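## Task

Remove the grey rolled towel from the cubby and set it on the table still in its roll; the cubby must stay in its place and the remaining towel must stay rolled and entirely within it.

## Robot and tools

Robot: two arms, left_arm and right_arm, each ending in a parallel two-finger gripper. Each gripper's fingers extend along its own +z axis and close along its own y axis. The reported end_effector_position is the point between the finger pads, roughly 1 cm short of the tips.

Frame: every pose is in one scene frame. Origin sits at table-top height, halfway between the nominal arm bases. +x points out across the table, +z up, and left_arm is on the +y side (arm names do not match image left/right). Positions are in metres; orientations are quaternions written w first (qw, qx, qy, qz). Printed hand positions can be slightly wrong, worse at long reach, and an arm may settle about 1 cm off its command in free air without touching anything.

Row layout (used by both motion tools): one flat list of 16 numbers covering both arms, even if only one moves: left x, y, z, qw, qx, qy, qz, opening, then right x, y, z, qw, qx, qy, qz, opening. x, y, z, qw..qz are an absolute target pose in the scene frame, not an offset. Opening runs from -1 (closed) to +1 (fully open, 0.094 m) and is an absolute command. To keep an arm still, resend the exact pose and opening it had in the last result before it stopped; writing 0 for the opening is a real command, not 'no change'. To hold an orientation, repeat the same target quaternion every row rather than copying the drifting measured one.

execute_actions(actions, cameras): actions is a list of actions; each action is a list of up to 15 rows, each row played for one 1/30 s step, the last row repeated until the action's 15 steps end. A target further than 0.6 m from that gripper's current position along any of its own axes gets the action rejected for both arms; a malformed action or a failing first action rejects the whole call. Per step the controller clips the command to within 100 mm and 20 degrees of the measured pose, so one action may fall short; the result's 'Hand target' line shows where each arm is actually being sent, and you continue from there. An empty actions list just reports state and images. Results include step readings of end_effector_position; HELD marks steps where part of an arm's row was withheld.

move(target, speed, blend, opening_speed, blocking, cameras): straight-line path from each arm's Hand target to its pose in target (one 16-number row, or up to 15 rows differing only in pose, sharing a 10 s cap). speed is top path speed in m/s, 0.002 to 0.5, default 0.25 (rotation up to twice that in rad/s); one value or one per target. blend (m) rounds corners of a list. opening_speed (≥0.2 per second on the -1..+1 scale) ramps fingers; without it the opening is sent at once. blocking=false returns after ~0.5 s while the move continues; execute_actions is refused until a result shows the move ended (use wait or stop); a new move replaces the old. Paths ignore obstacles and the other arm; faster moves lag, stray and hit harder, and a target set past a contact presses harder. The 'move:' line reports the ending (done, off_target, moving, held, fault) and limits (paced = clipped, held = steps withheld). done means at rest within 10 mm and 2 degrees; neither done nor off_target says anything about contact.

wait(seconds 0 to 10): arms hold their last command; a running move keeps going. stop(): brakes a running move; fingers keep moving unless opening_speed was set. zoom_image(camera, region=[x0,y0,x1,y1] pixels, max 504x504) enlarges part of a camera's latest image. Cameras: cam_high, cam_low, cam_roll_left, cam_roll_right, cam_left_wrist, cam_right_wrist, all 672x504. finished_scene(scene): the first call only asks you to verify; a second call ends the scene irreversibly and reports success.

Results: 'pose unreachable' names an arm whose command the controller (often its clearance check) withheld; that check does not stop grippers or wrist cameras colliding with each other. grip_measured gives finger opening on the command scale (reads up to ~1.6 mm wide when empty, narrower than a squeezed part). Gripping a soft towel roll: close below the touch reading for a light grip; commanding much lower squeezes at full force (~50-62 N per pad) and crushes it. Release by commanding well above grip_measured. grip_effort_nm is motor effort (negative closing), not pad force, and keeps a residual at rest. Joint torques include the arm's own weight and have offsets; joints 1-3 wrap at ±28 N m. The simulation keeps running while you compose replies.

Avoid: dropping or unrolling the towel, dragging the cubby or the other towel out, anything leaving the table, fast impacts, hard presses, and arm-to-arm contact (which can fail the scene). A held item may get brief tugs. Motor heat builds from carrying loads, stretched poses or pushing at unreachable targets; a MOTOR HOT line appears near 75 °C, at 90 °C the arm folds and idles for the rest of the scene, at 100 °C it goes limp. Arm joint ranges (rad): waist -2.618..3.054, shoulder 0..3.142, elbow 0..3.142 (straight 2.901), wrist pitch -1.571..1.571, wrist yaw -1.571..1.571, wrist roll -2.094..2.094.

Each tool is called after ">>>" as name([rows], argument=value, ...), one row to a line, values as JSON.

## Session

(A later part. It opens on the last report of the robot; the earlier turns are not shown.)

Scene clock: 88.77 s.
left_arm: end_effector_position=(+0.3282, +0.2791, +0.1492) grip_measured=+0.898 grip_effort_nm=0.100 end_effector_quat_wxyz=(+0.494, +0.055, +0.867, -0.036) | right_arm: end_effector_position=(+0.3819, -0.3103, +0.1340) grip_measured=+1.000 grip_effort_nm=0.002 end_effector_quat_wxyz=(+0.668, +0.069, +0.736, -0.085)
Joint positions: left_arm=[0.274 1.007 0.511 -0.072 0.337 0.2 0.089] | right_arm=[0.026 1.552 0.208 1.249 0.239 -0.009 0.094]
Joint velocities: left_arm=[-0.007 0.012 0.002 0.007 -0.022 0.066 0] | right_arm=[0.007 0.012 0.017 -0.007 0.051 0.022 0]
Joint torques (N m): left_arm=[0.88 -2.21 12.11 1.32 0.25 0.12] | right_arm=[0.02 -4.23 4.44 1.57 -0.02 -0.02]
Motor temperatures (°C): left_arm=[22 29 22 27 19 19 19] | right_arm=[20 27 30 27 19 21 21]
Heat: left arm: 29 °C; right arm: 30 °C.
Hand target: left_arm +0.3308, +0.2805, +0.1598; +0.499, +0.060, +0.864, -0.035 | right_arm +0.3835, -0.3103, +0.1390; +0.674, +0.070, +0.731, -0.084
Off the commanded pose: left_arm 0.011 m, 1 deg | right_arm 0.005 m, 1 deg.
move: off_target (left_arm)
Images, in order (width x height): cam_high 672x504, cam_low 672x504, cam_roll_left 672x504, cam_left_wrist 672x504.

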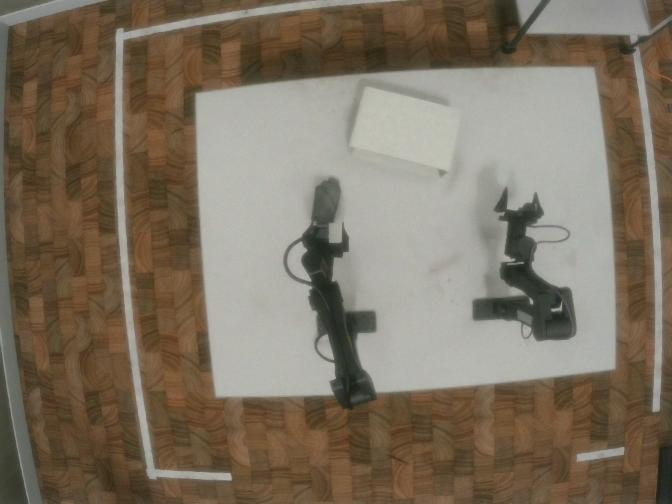

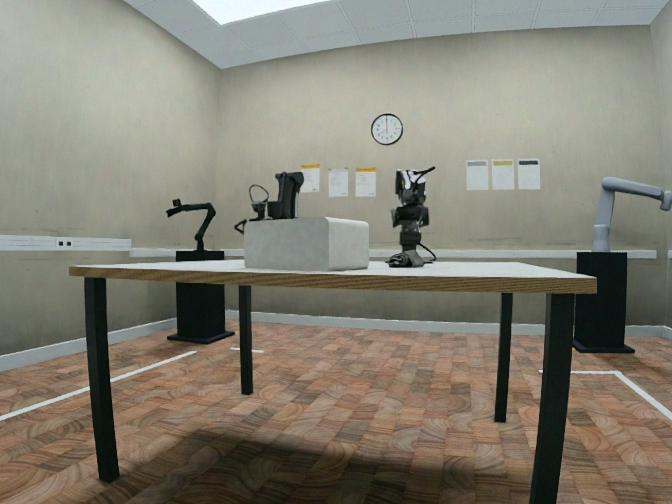

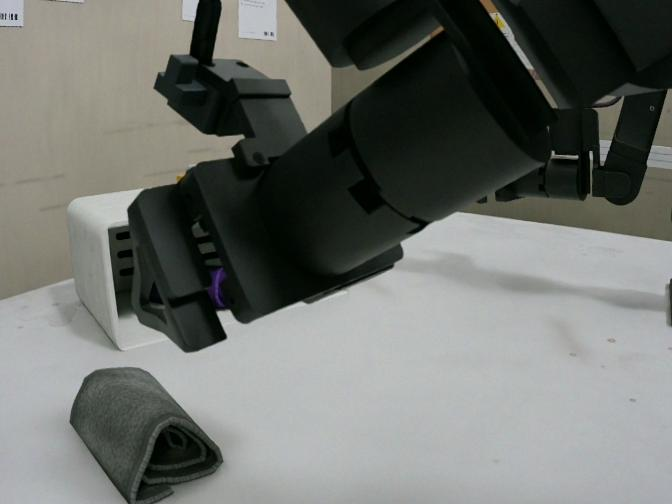

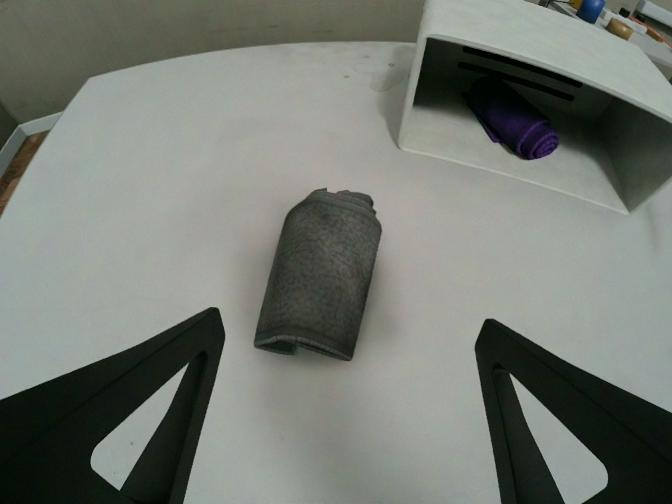

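>>> move(target=[0.46,0.228,0.115,0.60168,0.12069,0.78412,-0.09261,0.6,0.3834,-0.3103,0.1391,0.674,0.070,0.731,-0.084,1], speed=0.15, cameras=["cam_left_wrist","cam_high","cam_roll_left"])

Scene clock: 92.97 s.
left_arm: end_effector_position=(+0.4510, +0.2320, +0.1120) grip_measured=+0.602 grip_effort_nm=-0.110 end_effector_quat_wxyz=(+0.597, +0.119, +0.789, -0.083) | right_arm: end_effector_position=(+0.3819, -0.3103, +0.1340) grip_measured=+1.000 grip_effort_nm=-0.002 end_effector_quat_wxyz=(+0.668, +0.069, +0.736, -0.085)
Joint positions: left_arm=[0.111 1.737 0.597 0.843 0.368 0.122 0.075] | right_arm=[0.026 1.552 0.208 1.249 0.239 -0.009 0.094]
Joint velocities: left_arm=[-0.017 -0.007 -0.007 0.022 -0.081 0.037 -0.001] | right_arm=[-0.012 0.017 -0.012 -0.007 0.066 -0.007 0]
Joint torques (N m): left_arm=[-0.76 -6.09 9.33 1.85 0.2 -0.06] | right_arm=[0.02 -4.25 4.44 1.56 -0.02 -0.02]
Motor temperatures (°C): left_arm=[22 28 22 27 19 19 19] | right_arm=[20 27 30 27 19 21 21]
Heat: left arm: 28 °C; right arm: 30 °C.
Hand target: left_arm +0.4576, +0.2270, +0.1147; +0.601, +0.122, +0.785, -0.092 | right_arm +0.3835, -0.3103, +0.1390; +0.674, +0.070, +0.731, -0.084
Off the commanded pose: left_arm 0.010 m, 1 deg | right_arm 0.005 m, 1 deg.
move: done
Images, in order (width x height): cam_high 672x504, cam_roll_left 672x504, cam_left_wrist 672x504.

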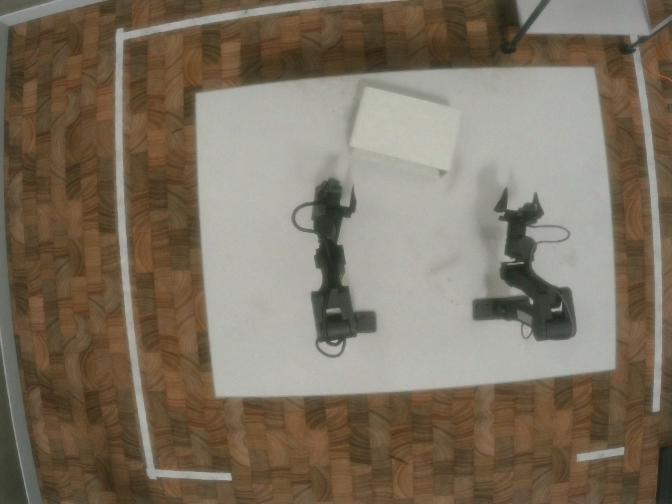

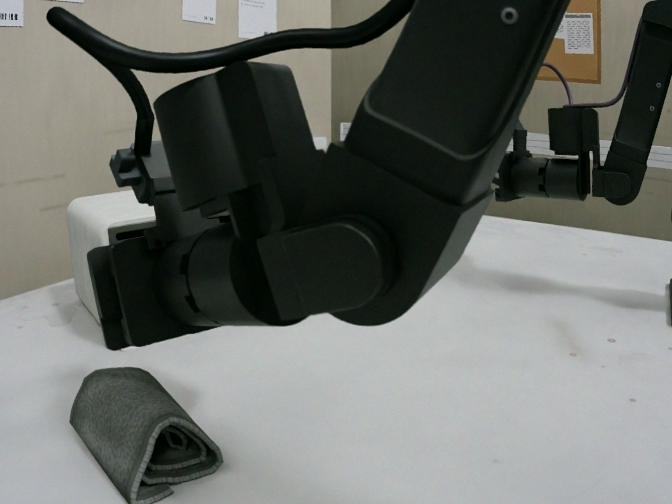

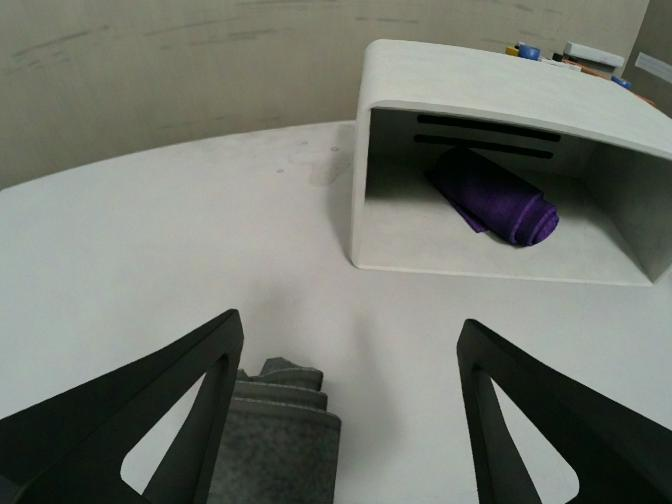

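>>> move(target=[0.535,0.206,0.085,0.60168,0.12069,0.78412,-0.09261,0.3,0.3834,-0.3103,0.1391,0.674,0.070,0.731,-0.084,1], speed=0.12, cameras=["cam_left_wrist","cam_high","cam_roll_left"])

Scene clock: 94.70 s.
left_arm: end_effector_position=(+0.5277, +0.2075, +0.0880) grip_measured=+0.302 grip_effort_nm=-0.110 end_effector_quat_wxyz=(+0.602, +0.125, +0.784, -0.091) | right_arm: end_effector_position=(+0.3819, -0.3103, +0.1340) grip_measured=+1.000 grip_effort_nm=0.002 end_effector_quat_wxyz=(+0.668, +0.069, +0.736, -0.085)
Joint positions: left_arm=[0.033 2.049 0.896 0.877 0.316 0.095 0.061] | right_arm=[0.026 1.552 0.208 1.249 0.239 -0.009 0.094]
Joint velocities: left_arm=[-0.002 0.007 -0.012 0.007 0.007 -0.007 0] | right_arm=[-0.007 -0.012 0.007 0.007 0.095 -0.007 0]
Joint torques (N m): left_arm=[-0.66 -8.91 9.33 1.79 -0.08 -0.1] | right_arm=[0.03 -4.25 4.45 1.57 -0.02 -0.02]
Motor temperatures (°C): left_arm=[22 28 22 28 19 19 19] | right_arm=[20 27 30 27 19 21 21]
Heat: left arm: 28 °C; right arm: 30 °C.
Hand target: left_arm +0.5343, +0.2056, +0.0849; +0.602, +0.121, +0.784, -0.093 | right_arm +0.3835, -0.3103, +0.1390; +0.674, +0.070, +0.731, -0.084
Off the commanded pose: left_arm 0.008 m, 1 deg | right_arm 0.005 m, 1 deg.
move: done
Images, in order (width x height): cam_high 672x504, cam_roll_left 672x504, cam_left_wrist 672x504.

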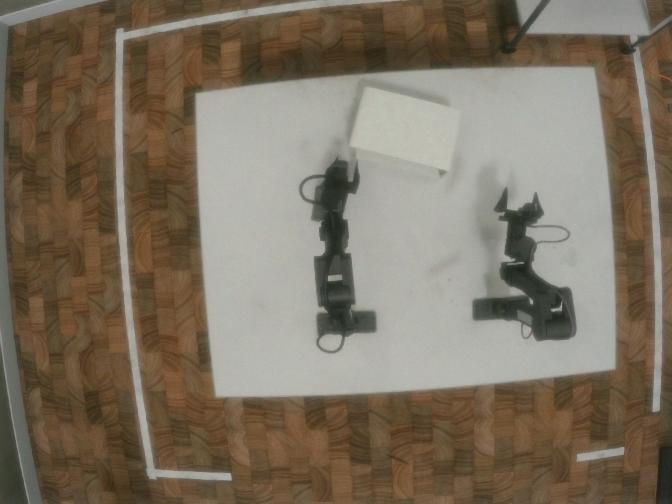

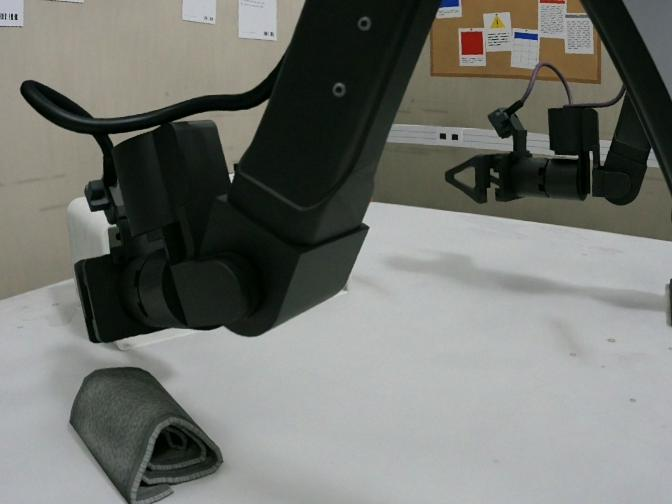

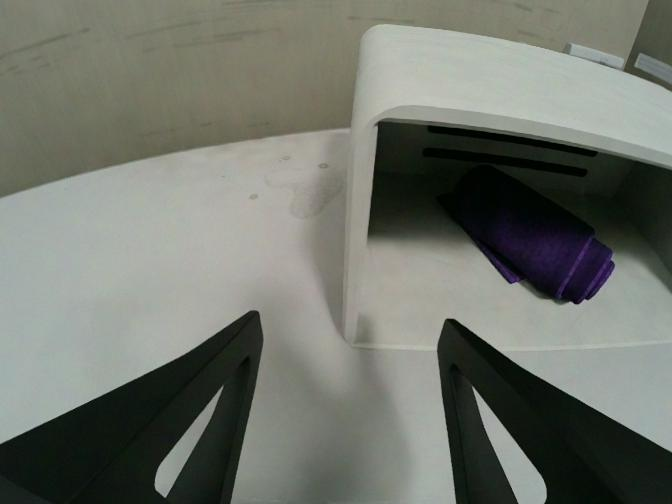

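>>> move(target=[0.582,0.192,0.075,0.60168,0.12069,0.78412,-0.09261,0.3,0.3834,-0.3103,0.1391,0.674,0.070,0.731,-0.084,1], speed=0.08, cameras=["cam_left_wrist","cam_high","cam_roll_left"])

Scene clock: 96.23 s.
left_arm: end_effector_position=(+0.5765, +0.1939, +0.0877) grip_measured=+0.302 grip_effort_nm=-0.115 end_effector_quat_wxyz=(+0.614, +0.126, +0.774, -0.090) | right_arm: end_effector_position=(+0.3819, -0.3103, +0.1340) grip_measured=+1.000 grip_effort_nm=0.007 end_effector_quat_wxyz=(+0.668, +0.069, +0.736, -0.085)
Joint positions: left_arm=[-0.002 2.193 1.115 0.836 0.282 0.085 0.061] | right_arm=[0.026 1.552 0.208 1.249 0.239 -0.009 0.094]
Joint velocities: left_arm=[0.017 0.002 -0.002 -0.007 0.066 -0.022 0] | right_arm=[-0.002 0.002 -0.002 0.051 0.022 0.037 0]
Joint torques (N m): left_arm=[-0.81 -10.19 9.89 1.57 -0.06 -0.1] | right_arm=[0.05 -4.23 4.44 1.57 -0.01 -0.02]
Motor temperatures (°C): left_arm=[22 28 22 28 19 19 19] | right_arm=[20 27 30 27 19 21 21]
Heat: left arm: 28 °C; right arm: 30 °C.
Hand target: left_arm +0.5810, +0.1918, +0.0750; +0.602, +0.121, +0.784, -0.093 | right_arm +0.3835, -0.3103, +0.1390; +0.674, +0.070, +0.731, -0.084
Off the commanded pose: left_arm 0.014 m, 2 deg | right_arm 0.005 m, 1 deg.
move: off_target (left_arm)
Images, in order (width x height): cam_high 672x504, cam_roll_left 672x504, cam_left_wrist 672x504.

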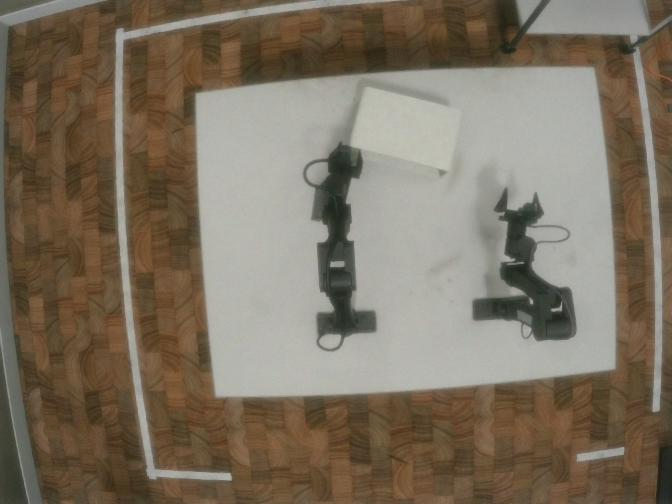

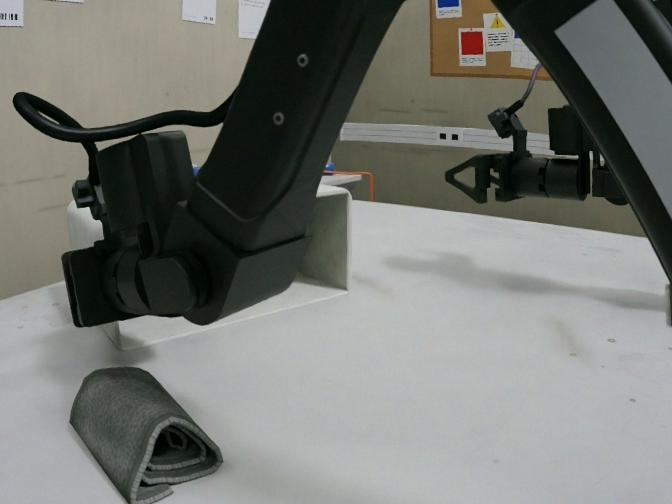

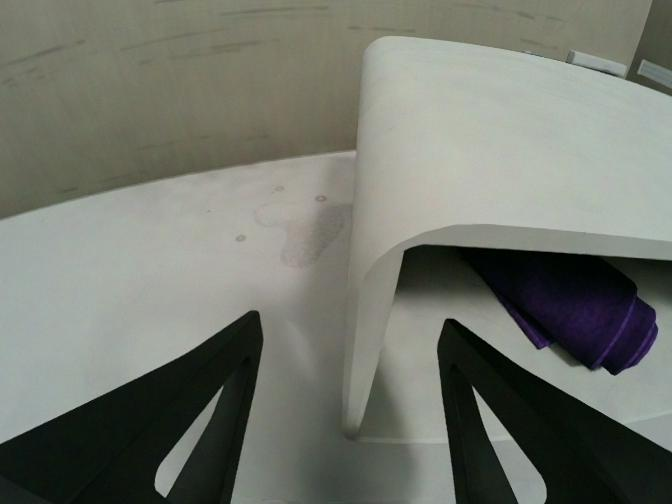

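>>> move(target=[0.594,0.187,0.072,0.60168,0.12069,0.78412,-0.09261,0.3,0.3834,-0.3103,0.1391,0.674,0.070,0.731,-0.084,1], speed=0.08, cameras=[])

>>> move(target=[0.594,0.187,0.072,0.60168,0.12069,0.78412,-0.09261,-1,0.3834,-0.3103,0.1391,0.674,0.070,0.731,-0.084,1], opening_speed=0.6, cameras=["cam_left_wrist","cam_high"])

Scene clock: 97.67 s.
left_arm: end_effector_position=(+0.5887, +0.1901, +0.0854) grip_measured=+0.302 grip_effort_nm=-0.110 end_effector_quat_wxyz=(+0.614, +0.125, +0.774, -0.089) | right_arm: end_effector_position=(+0.3819, -0.3103, +0.1340) grip_measured=+1.000 grip_effort_nm=0.002 end_effector_quat_wxyz=(+0.668, +0.069, +0.736, -0.085)
Joint positions: left_arm=[-0.011 2.231 1.175 0.816 0.272 0.082 0.061] | right_arm=[0.026 1.552 0.208 1.249 0.239 -0.009 0.094]
Joint velocities: left_arm=[-0.012 0.007 -0.017 -0.037 -0.051 0.037 -0.001] | right_arm=[-0.002 -0.002 -0.002 0.022 0.007 -0.051 0]
Joint torques (N m): left_arm=[-0.61 -10.54 10.02 1.49 -0.09 -0.08] | right_arm=[0.03 -4.25 4.42 1.56 -0.02 -0.02]
Motor temperatures (°C): left_arm=[22 29 22 28 19 19 19] | right_arm=[20 27 30 27 19 21 21]
Heat: left arm: 29 °C; right arm: 30 °C.
Hand target: left_arm +0.5929, +0.1871, +0.0719; +0.602, +0.120, +0.784, -0.093 | right_arm +0.3835, -0.3103, +0.1390; +0.674, +0.070, +0.731, -0.084
Off the commanded pose: left_arm 0.015 m, 2 deg | right_arm 0.005 m, 1 deg.
move: off_target (left_arm)
No camera images: "cameras" was empty.

Scene clock: 100.03 s.
left_arm: end_effector_position=(+0.5883, +0.1882, +0.0851) grip_measured=-0.836 grip_effort_nm=-1.033 end_effector_quat_wxyz=(+0.613, +0.127, +0.774, -0.091) | right_arm: end_effector_position=(+0.3819, -0.3103, +0.1340) grip_measured=+1.000 grip_effort_nm=-0.002 end_effector_quat_wxyz=(+0.668, +0.069, +0.736, -0.085)
Joint positions: left_arm=[-0.013 2.231 1.175 0.814 0.274 0.082 0.008] | right_arm=[0.026 1.552 0.208 1.249 0.239 -0.009 0.094]
Joint velocities: left_arm=[0.002 0.007 -0.002 -0.051 0.051 0.022 0] | right_arm=[-0.027 -0.007 -0.007 0.007 -0.037 -0.037 0]
Joint torques (N m): left_arm=[-0.5 -10.55 10.1 1.53 -0.11 -0.08] | right_arm=[0.02 -4.23 4.45 1.56 -0.01 -0.02]
Motor temperatures (°C): left_arm=[22 29 22 28 19 19 19] | right_arm=[20 27 30 27 19 21 21]
Heat: left arm: 29 °C; right arm: 30 °C.
Hand target: left_arm +0.5930, +0.1869, +0.0721; +0.602, +0.121, +0.784, -0.093 | right_arm +0.3835, -0.3103, +0.1390; +0.674, +0.070, +0.731, -0.084
Off the commanded pose: left_arm 0.014 m, 2 deg | right_arm 0.005 m, 1 deg.
move: off_target (left_arm)
Images, in order (width x height): cam_high 672x504, cam_left_wrist 672x504.

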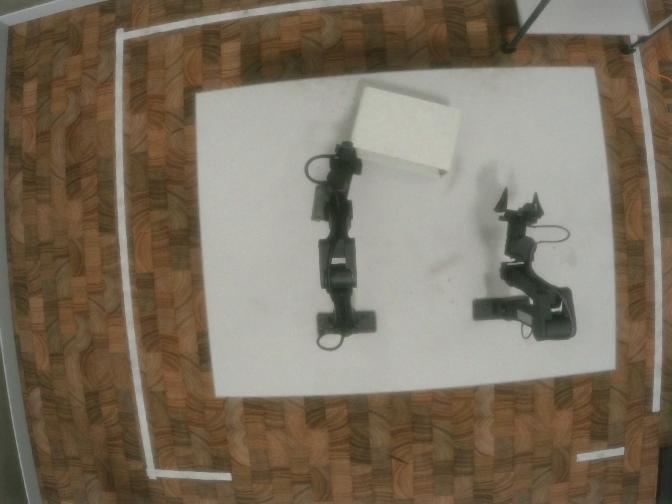

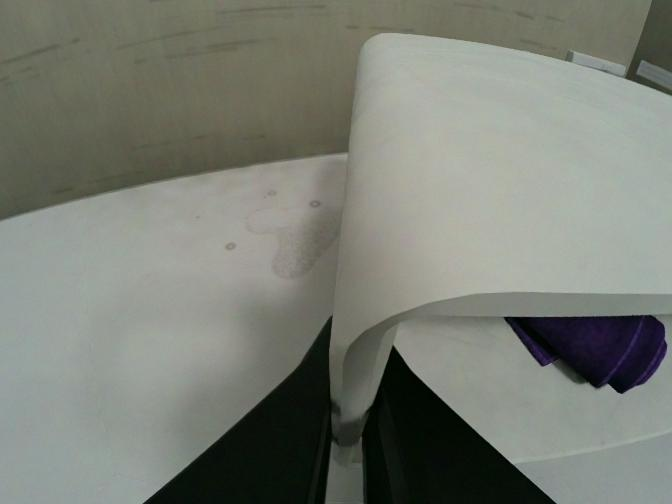

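>>> move(target=[0.552,0.190,0.08,0.6039,0.1001,0.7870,-0.0768,-1,0.3834,-0.3103,0.1391,0.674,0.070,0.731,-0.084,1], speed=0.05, cameras=["cam_left_wrist","cam_high"])

>>> zoom_image(camera="cam_high", region=[280, 80, 480, 240])

Scene clock: 101.87 s.
left_arm: end_effector_position=(+0.5605, +0.1917, +0.0835) grip_measured=-0.838 grip_effort_nm=-1.038 end_effector_quat_wxyz=(+0.615, +0.103, +0.778, -0.076) | right_arm: end_effector_position=(+0.3819, -0.3103, +0.1340) grip_measured=+1.000 grip_effort_nm=0.002 end_effector_quat_wxyz=(+0.668, +0.069, +0.736, -0.085)
Joint positions: left_arm=[-0.03 2.159 1.024 0.895 0.204 0.058 0.008] | right_arm=[0.026 1.552 0.208 1.249 0.239 -0.009 0.094]
Joint velocities: left_arm=[-0.027 -0.017 -0.007 -0.051 0.007 0.007 0] | right_arm=[-0.017 0.007 -0.002 -0.007 0.095 -0.007 0]
Joint torques (N m): left_arm=[-0.57 -14.76 4.21 1.54 -0.1 -0.04] | right_arm=[0.02 -4.23 4.44 1.56 -0.01 -0.02]
Motor temperatures (°C): left_arm=[22 29 22 28 19 19 19] | right_arm=[20 27 30 27 19 21 21]
Heat: left arm: 29 °C; right arm: 30 °C.
Hand target: left_arm +0.5525, +0.1903, +0.0801; +0.604, +0.100, +0.787, -0.077 | right_arm +0.3835, -0.3103, +0.1390; +0.674, +0.070, +0.731, -0.084
Off the commanded pose: left_arm 0.009 m, 2 deg | right_arm 0.005 m, 1 deg.
move: done
Images, in order (width x height): cam_high 672x504, cam_left_wrist 672x504.

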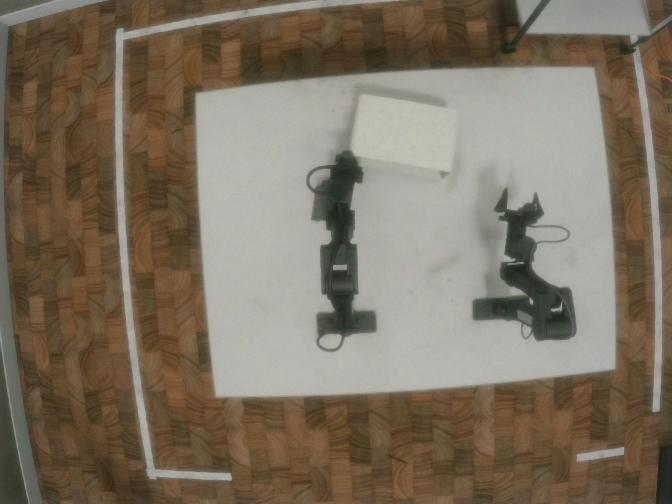

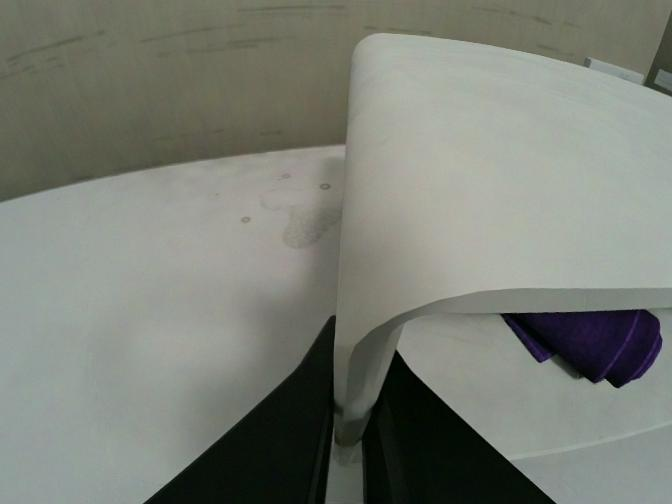

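Scaled by 2.520 from the camera's 672x504 image, which has a finer 960x720 frame.

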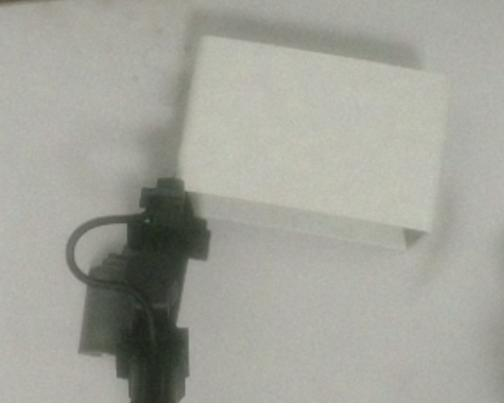

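>>> move(target=[0.526,0.196,0.08,0.6030,0.1056,0.7862,-0.0810,-1,0.3834,-0.3103,0.1391,0.674,0.070,0.731,-0.084,1], speed=0.05, cameras=["cam_left_wrist","cam_high"])

>>> zoom_image(camera="cam_high", region=[280, 80, 480, 240])

Scene clock: 103.13 s.
left_arm: end_effector_position=(+0.5348, +0.1955, +0.0827) grip_measured=-0.838 grip_effort_nm=-1.043 end_effector_quat_wxyz=(+0.614, +0.100, +0.780, -0.074) | right_arm: end_effector_position=(+0.3819, -0.3103, +0.1340) grip_measured=+1.000 grip_effort_nm=0.002 end_effector_quat_wxyz=(+0.668, +0.069, +0.736, -0.085)
Joint positions: left_arm=[-0.026 2.095 0.903 0.948 0.201 0.057 0.008] | right_arm=[0.026 1.552 0.208 1.249 0.239 -0.009 0.094]
Joint velocities: left_arm=[-0.007 -0.017 -0.007 -0.022 -0.007 0.037 0] | right_arm=[-0.022 0.002 -0.012 0.037 -0.022 0.022 0]
Joint torques (N m): left_arm=[0.9 -13.87 4.01 1.56 0.32 0.07] | right_arm=[0.02 -4.25 4.44 1.56 -0.02 -0.02]
Motor temperatures (°C): left_arm=[22 30 22 28 19 19 19] | right_arm=[20 27 30 27 19 21 21]
Heat: left arm: 30 °C; right arm: 30 °C.
Hand target: left_arm +0.5262, +0.1961, +0.0799; +0.603, +0.105, +0.786, -0.081 | right_arm +0.3835, -0.3103, +0.1390; +0.674, +0.070, +0.731, -0.084
Off the commanded pose: left_arm 0.009 m, 2 deg | right_arm 0.005 m, 1 deg.
move: done
Images, in order (width x height): cam_high 672x504, cam_left_wrist 672x504.

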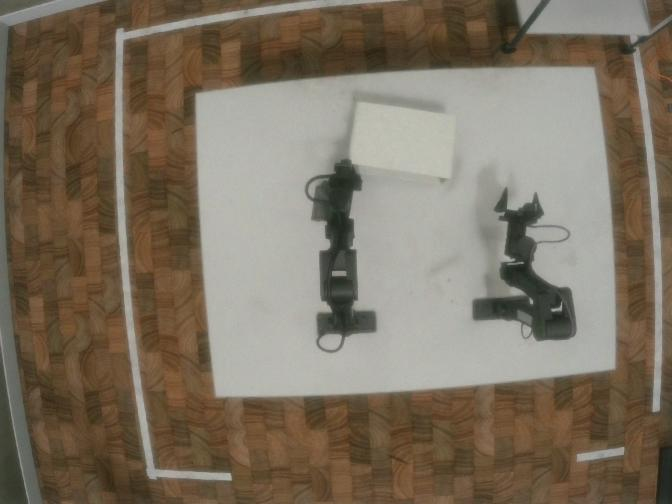

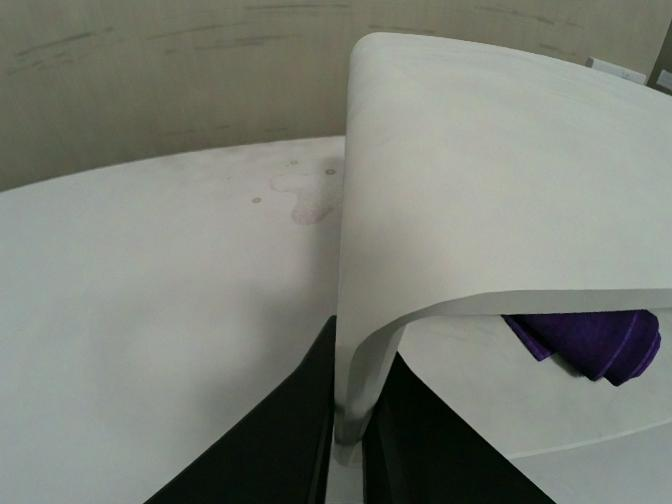

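Scaled by 2.520 from the camera's 672x504 image, which has a finer 960x720 frame.

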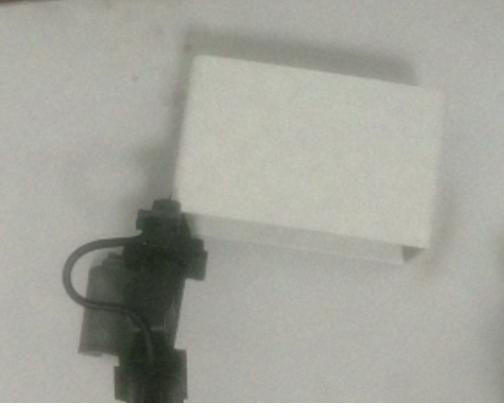

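>>> move(target=[0.524,0.1965,0.08,0.6019,0.1186,0.7841,-0.0906,-1,0.3834,-0.3103,0.1391,0.674,0.070,0.731,-0.084,1], speed=0.05, cameras=["cam_left_wrist","cam_high"])

>>> zoom_image(camera="cam_high", region=[280, 80, 480, 240])

Scene clock: 104.63 s.
left_arm: end_effector_position=(+0.5336, +0.1980, +0.0826) grip_measured=-0.838 grip_effort_nm=-1.038 end_effector_quat_wxyz=(+0.613, +0.107, +0.778, -0.082) | right_arm: end_effector_position=(+0.3819, -0.3103, +0.1340) grip_measured=+1.000 grip_effort_nm=0.002 end_effector_quat_wxyz=(+0.668, +0.069, +0.736, -0.085)
Joint positions: left_arm=[-0.009 2.095 0.901 0.95 0.239 0.063 0.008] | right_arm=[0.026 1.552 0.208 1.249 0.239 -0.009 0.094]
Joint velocities: left_arm=[-0.007 -0.007 -0.002 0.007 -0.022 0.022 0] | right_arm=[0.007 -0.022 -0.002 0.007 -0.066 -0.037 0]
Joint torques (N m): left_arm=[0.81 -13.97 3.97 1.54 0.42 0.14] | right_arm=[0.03 -4.23 4.44 1.57 -0.01 -0.02]
Motor temperatures (°C): left_arm=[22 30 22 28 19 19 19] | right_arm=[20 27 30 27 19 21 21]
Heat: left arm: 30 °C; right arm: 30 °C.
Hand target: left_arm +0.5242, +0.1965, +0.0800; +0.603, +0.118, +0.784, -0.091 | right_arm +0.3835, -0.3103, +0.1390; +0.674, +0.070, +0.731, -0.084
Off the commanded pose: left_arm 0.010 m, 2 deg | right_arm 0.005 m, 1 deg.
move: done
Images, in order (width x height): cam_high 672x504, cam_left_wrist 672x504.

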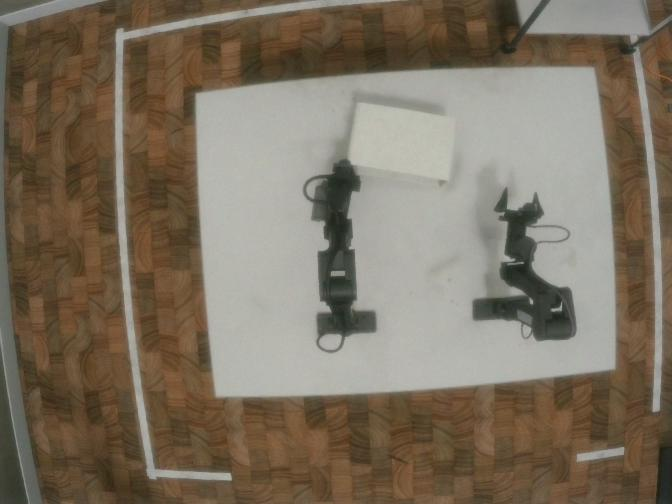

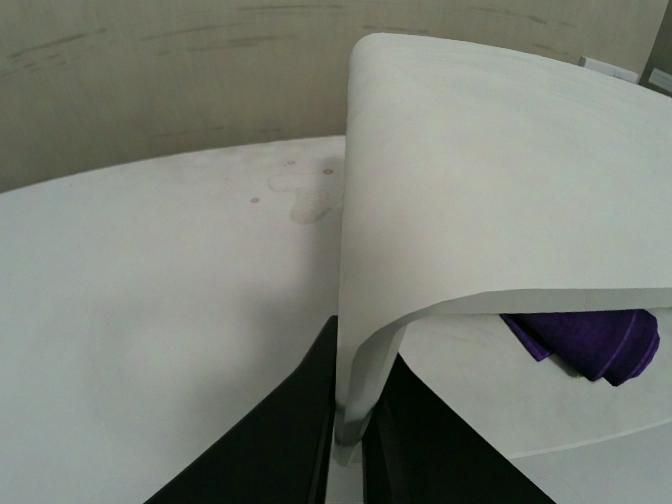

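Scaled by 2.520 from the camera's 672x504 image, which has a finer 960x720 frame.

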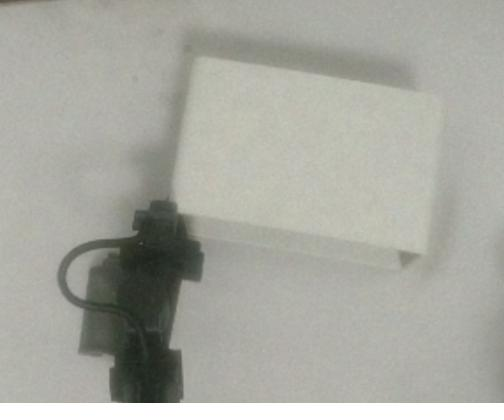

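>>> move(target=[0.524,0.1965,0.08,0.6019,0.1186,0.7841,-0.0906,0.1,0.3834,-0.3103,0.1391,0.674,0.070,0.731,-0.084,1], opening_speed=0.6, cameras=["cam_left_wrist","cam_high"])

>>> move([
  [0.44,0.224,0.105,0.6019,0.1186,0.7841,-0.0906,0.1,0.3834,-0.3103,0.1391,0.674,0.070,0.731,-0.084,1],
  [0.30,0.22,0.2,0.6019,0.1186,0.7841,-0.0906,0.1,0.3834,-0.3103,0.1391,0.674,0.070,0.731,-0.084,1],
], speed=0.15, blend=0.02)

>>> zoom_image(camera="cam_high", region=[280, 80, 480, 240])

Scene clock: 107.37 s.
left_arm: end_effector_position=(+0.5304, +0.1947, +0.0796) grip_measured=+0.098 grip_effort_nm=0.100 end_effector_quat_wxyz=(+0.609, +0.114, +0.780, -0.091) | right_arm: end_effector_position=(+0.3819, -0.3103, +0.1340) grip_measured=+1.000 grip_effort_nm=-0.002 end_effector_quat_wxyz=(+0.668, +0.069, +0.736, -0.085)
Joint positions: left_arm=[-0.008 2.095 0.893 0.95 0.262 0.064 0.052] | right_arm=[0.026 1.552 0.208 1.249 0.239 -0.009 0.094]
Joint velocities: left_arm=[-0.002 0.017 -0.002 -0.007 0.037 -0.095 0] | right_arm=[-0.007 -0.007 -0.002 0.007 0.037 -0.007 0]
Joint torques (N m): left_arm=[0.7 -13.96 4.6 1.53 0.16 0.12] | right_arm=[0.03 -4.22 4.45 1.57 -0.01 -0.02]
Motor temperatures (°C): left_arm=[22 30 22 28 19 19 19] | right_arm=[20 26 30 27 19 21 21]
Heat: left arm: 30 °C; right arm: 30 °C.
Hand target: left_arm +0.5242, +0.1965, +0.0800; +0.603, +0.118, +0.784, -0.091 | right_arm +0.3835, -0.3103, +0.1390; +0.674, +0.070, +0.731, -0.084
Off the commanded pose: left_arm 0.007 m, 1 deg | right_arm 0.005 m, 1 deg.
move: done
Images, in order (width x height): cam_high 672x504, cam_left_wrist 672x504.

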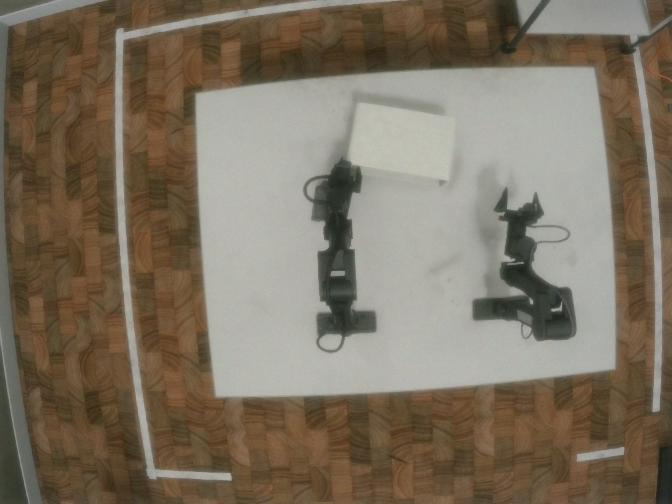

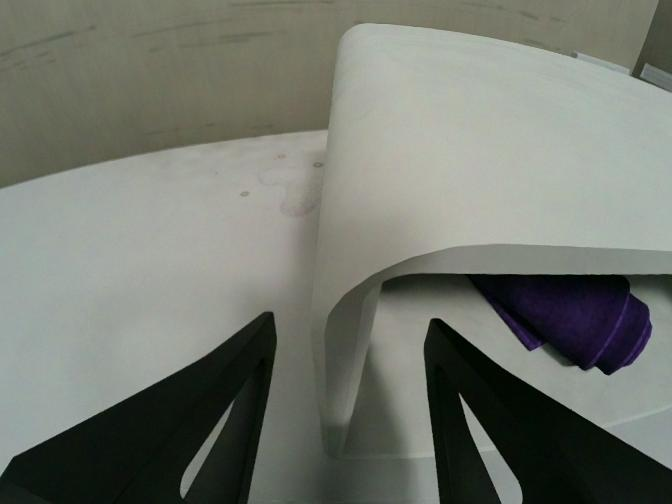

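Scene clock: 110.10 s.
left_arm: end_effector_position=(+0.3020, +0.2210, +0.1958) grip_measured=+0.098 grip_effort_nm=0.100 end_effector_quat_wxyz=(+0.602, +0.114, +0.785, -0.091) | right_arm: end_effector_position=(+0.3819, -0.3103, +0.1340) grip_measured=+1.000 grip_effort_nm=-0.002 end_effector_quat_wxyz=(+0.668, +0.069, +0.736, -0.085)
Joint positions: left_arm=[0.144 0.712 0.354 0.073 0.409 0.109 0.052] | right_arm=[0.026 1.552 0.208 1.249 0.239 -0.009 0.094]
Joint velocities: left_arm=[-0.012 0.007 -0.002 -0.022 0.007 0.007 0.001] | right_arm=[0.007 -0.007 -0.002 0.051 -0.022 -0.051 0]
Joint torques (N m): left_arm=[0.9 -0.47 10.85 1.5 0.2 0.09] | right_arm=[0.02 -4.25 4.44 1.56 -0.02 -0.02]
Motor temperatures (°C): left_arm=[22 30 22 28 19 19 19] | right_arm=[20 26 30 28 19 21 21]
Heat: left arm: 30 °C; right arm: 30 °C.
Hand target: left_arm +0.3011, +0.2214, +0.2003; +0.602, +0.118, +0.784, -0.090 | right_arm +0.3835, -0.3103, +0.1390; +0.674, +0.070, +0.731, -0.084
Off the commanded pose: left_arm 0.005 m, 1 deg | right_arm 0.005 m, 1 deg.
move: done

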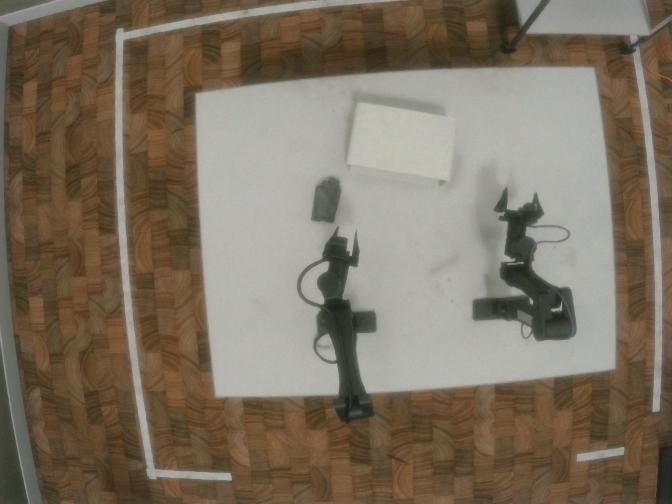

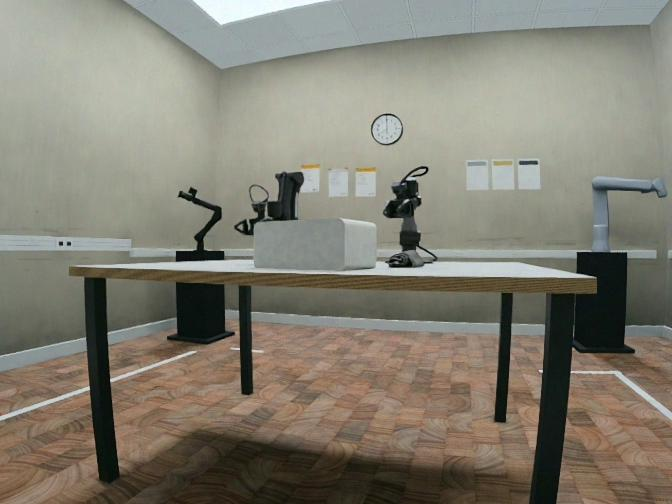

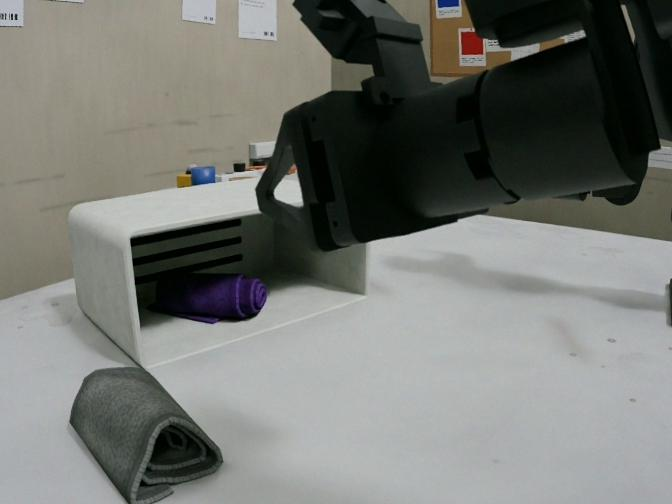

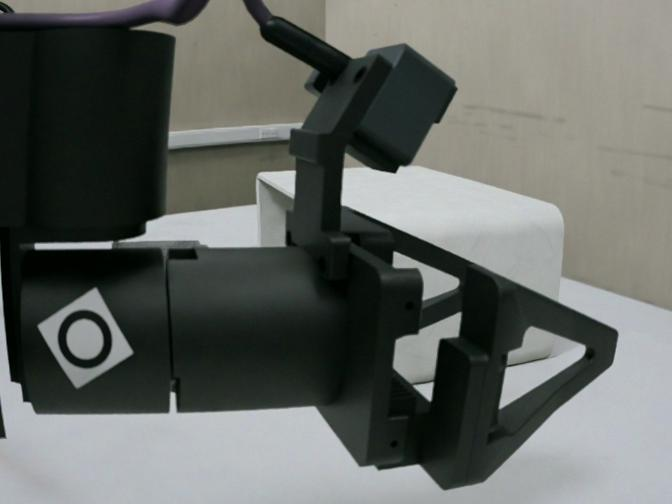

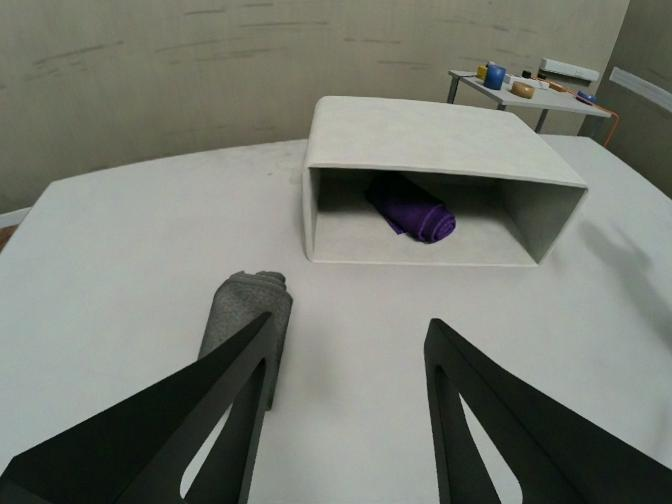

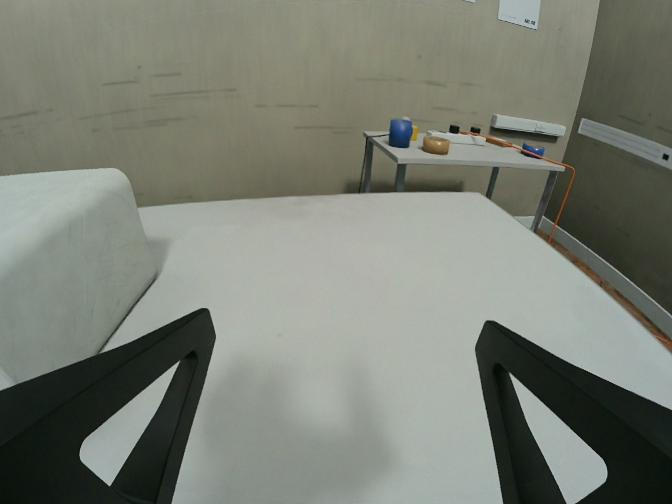

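Scaled by 2.520 from the camera's 672x504 image, which has a finer 960x720 frame.

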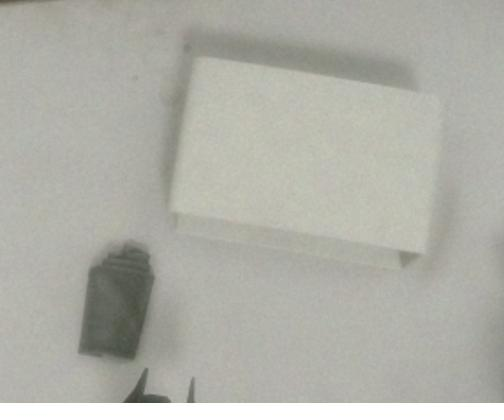

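>>> finished_scene(scene=1)

This call ended nothing. Check each condition of the task against the scene as it is now, look again where you are not sure, and mend what is not met. Then call finished_scene again.

>>> finished_scene(scene=1)

The scene is finished: the task was done.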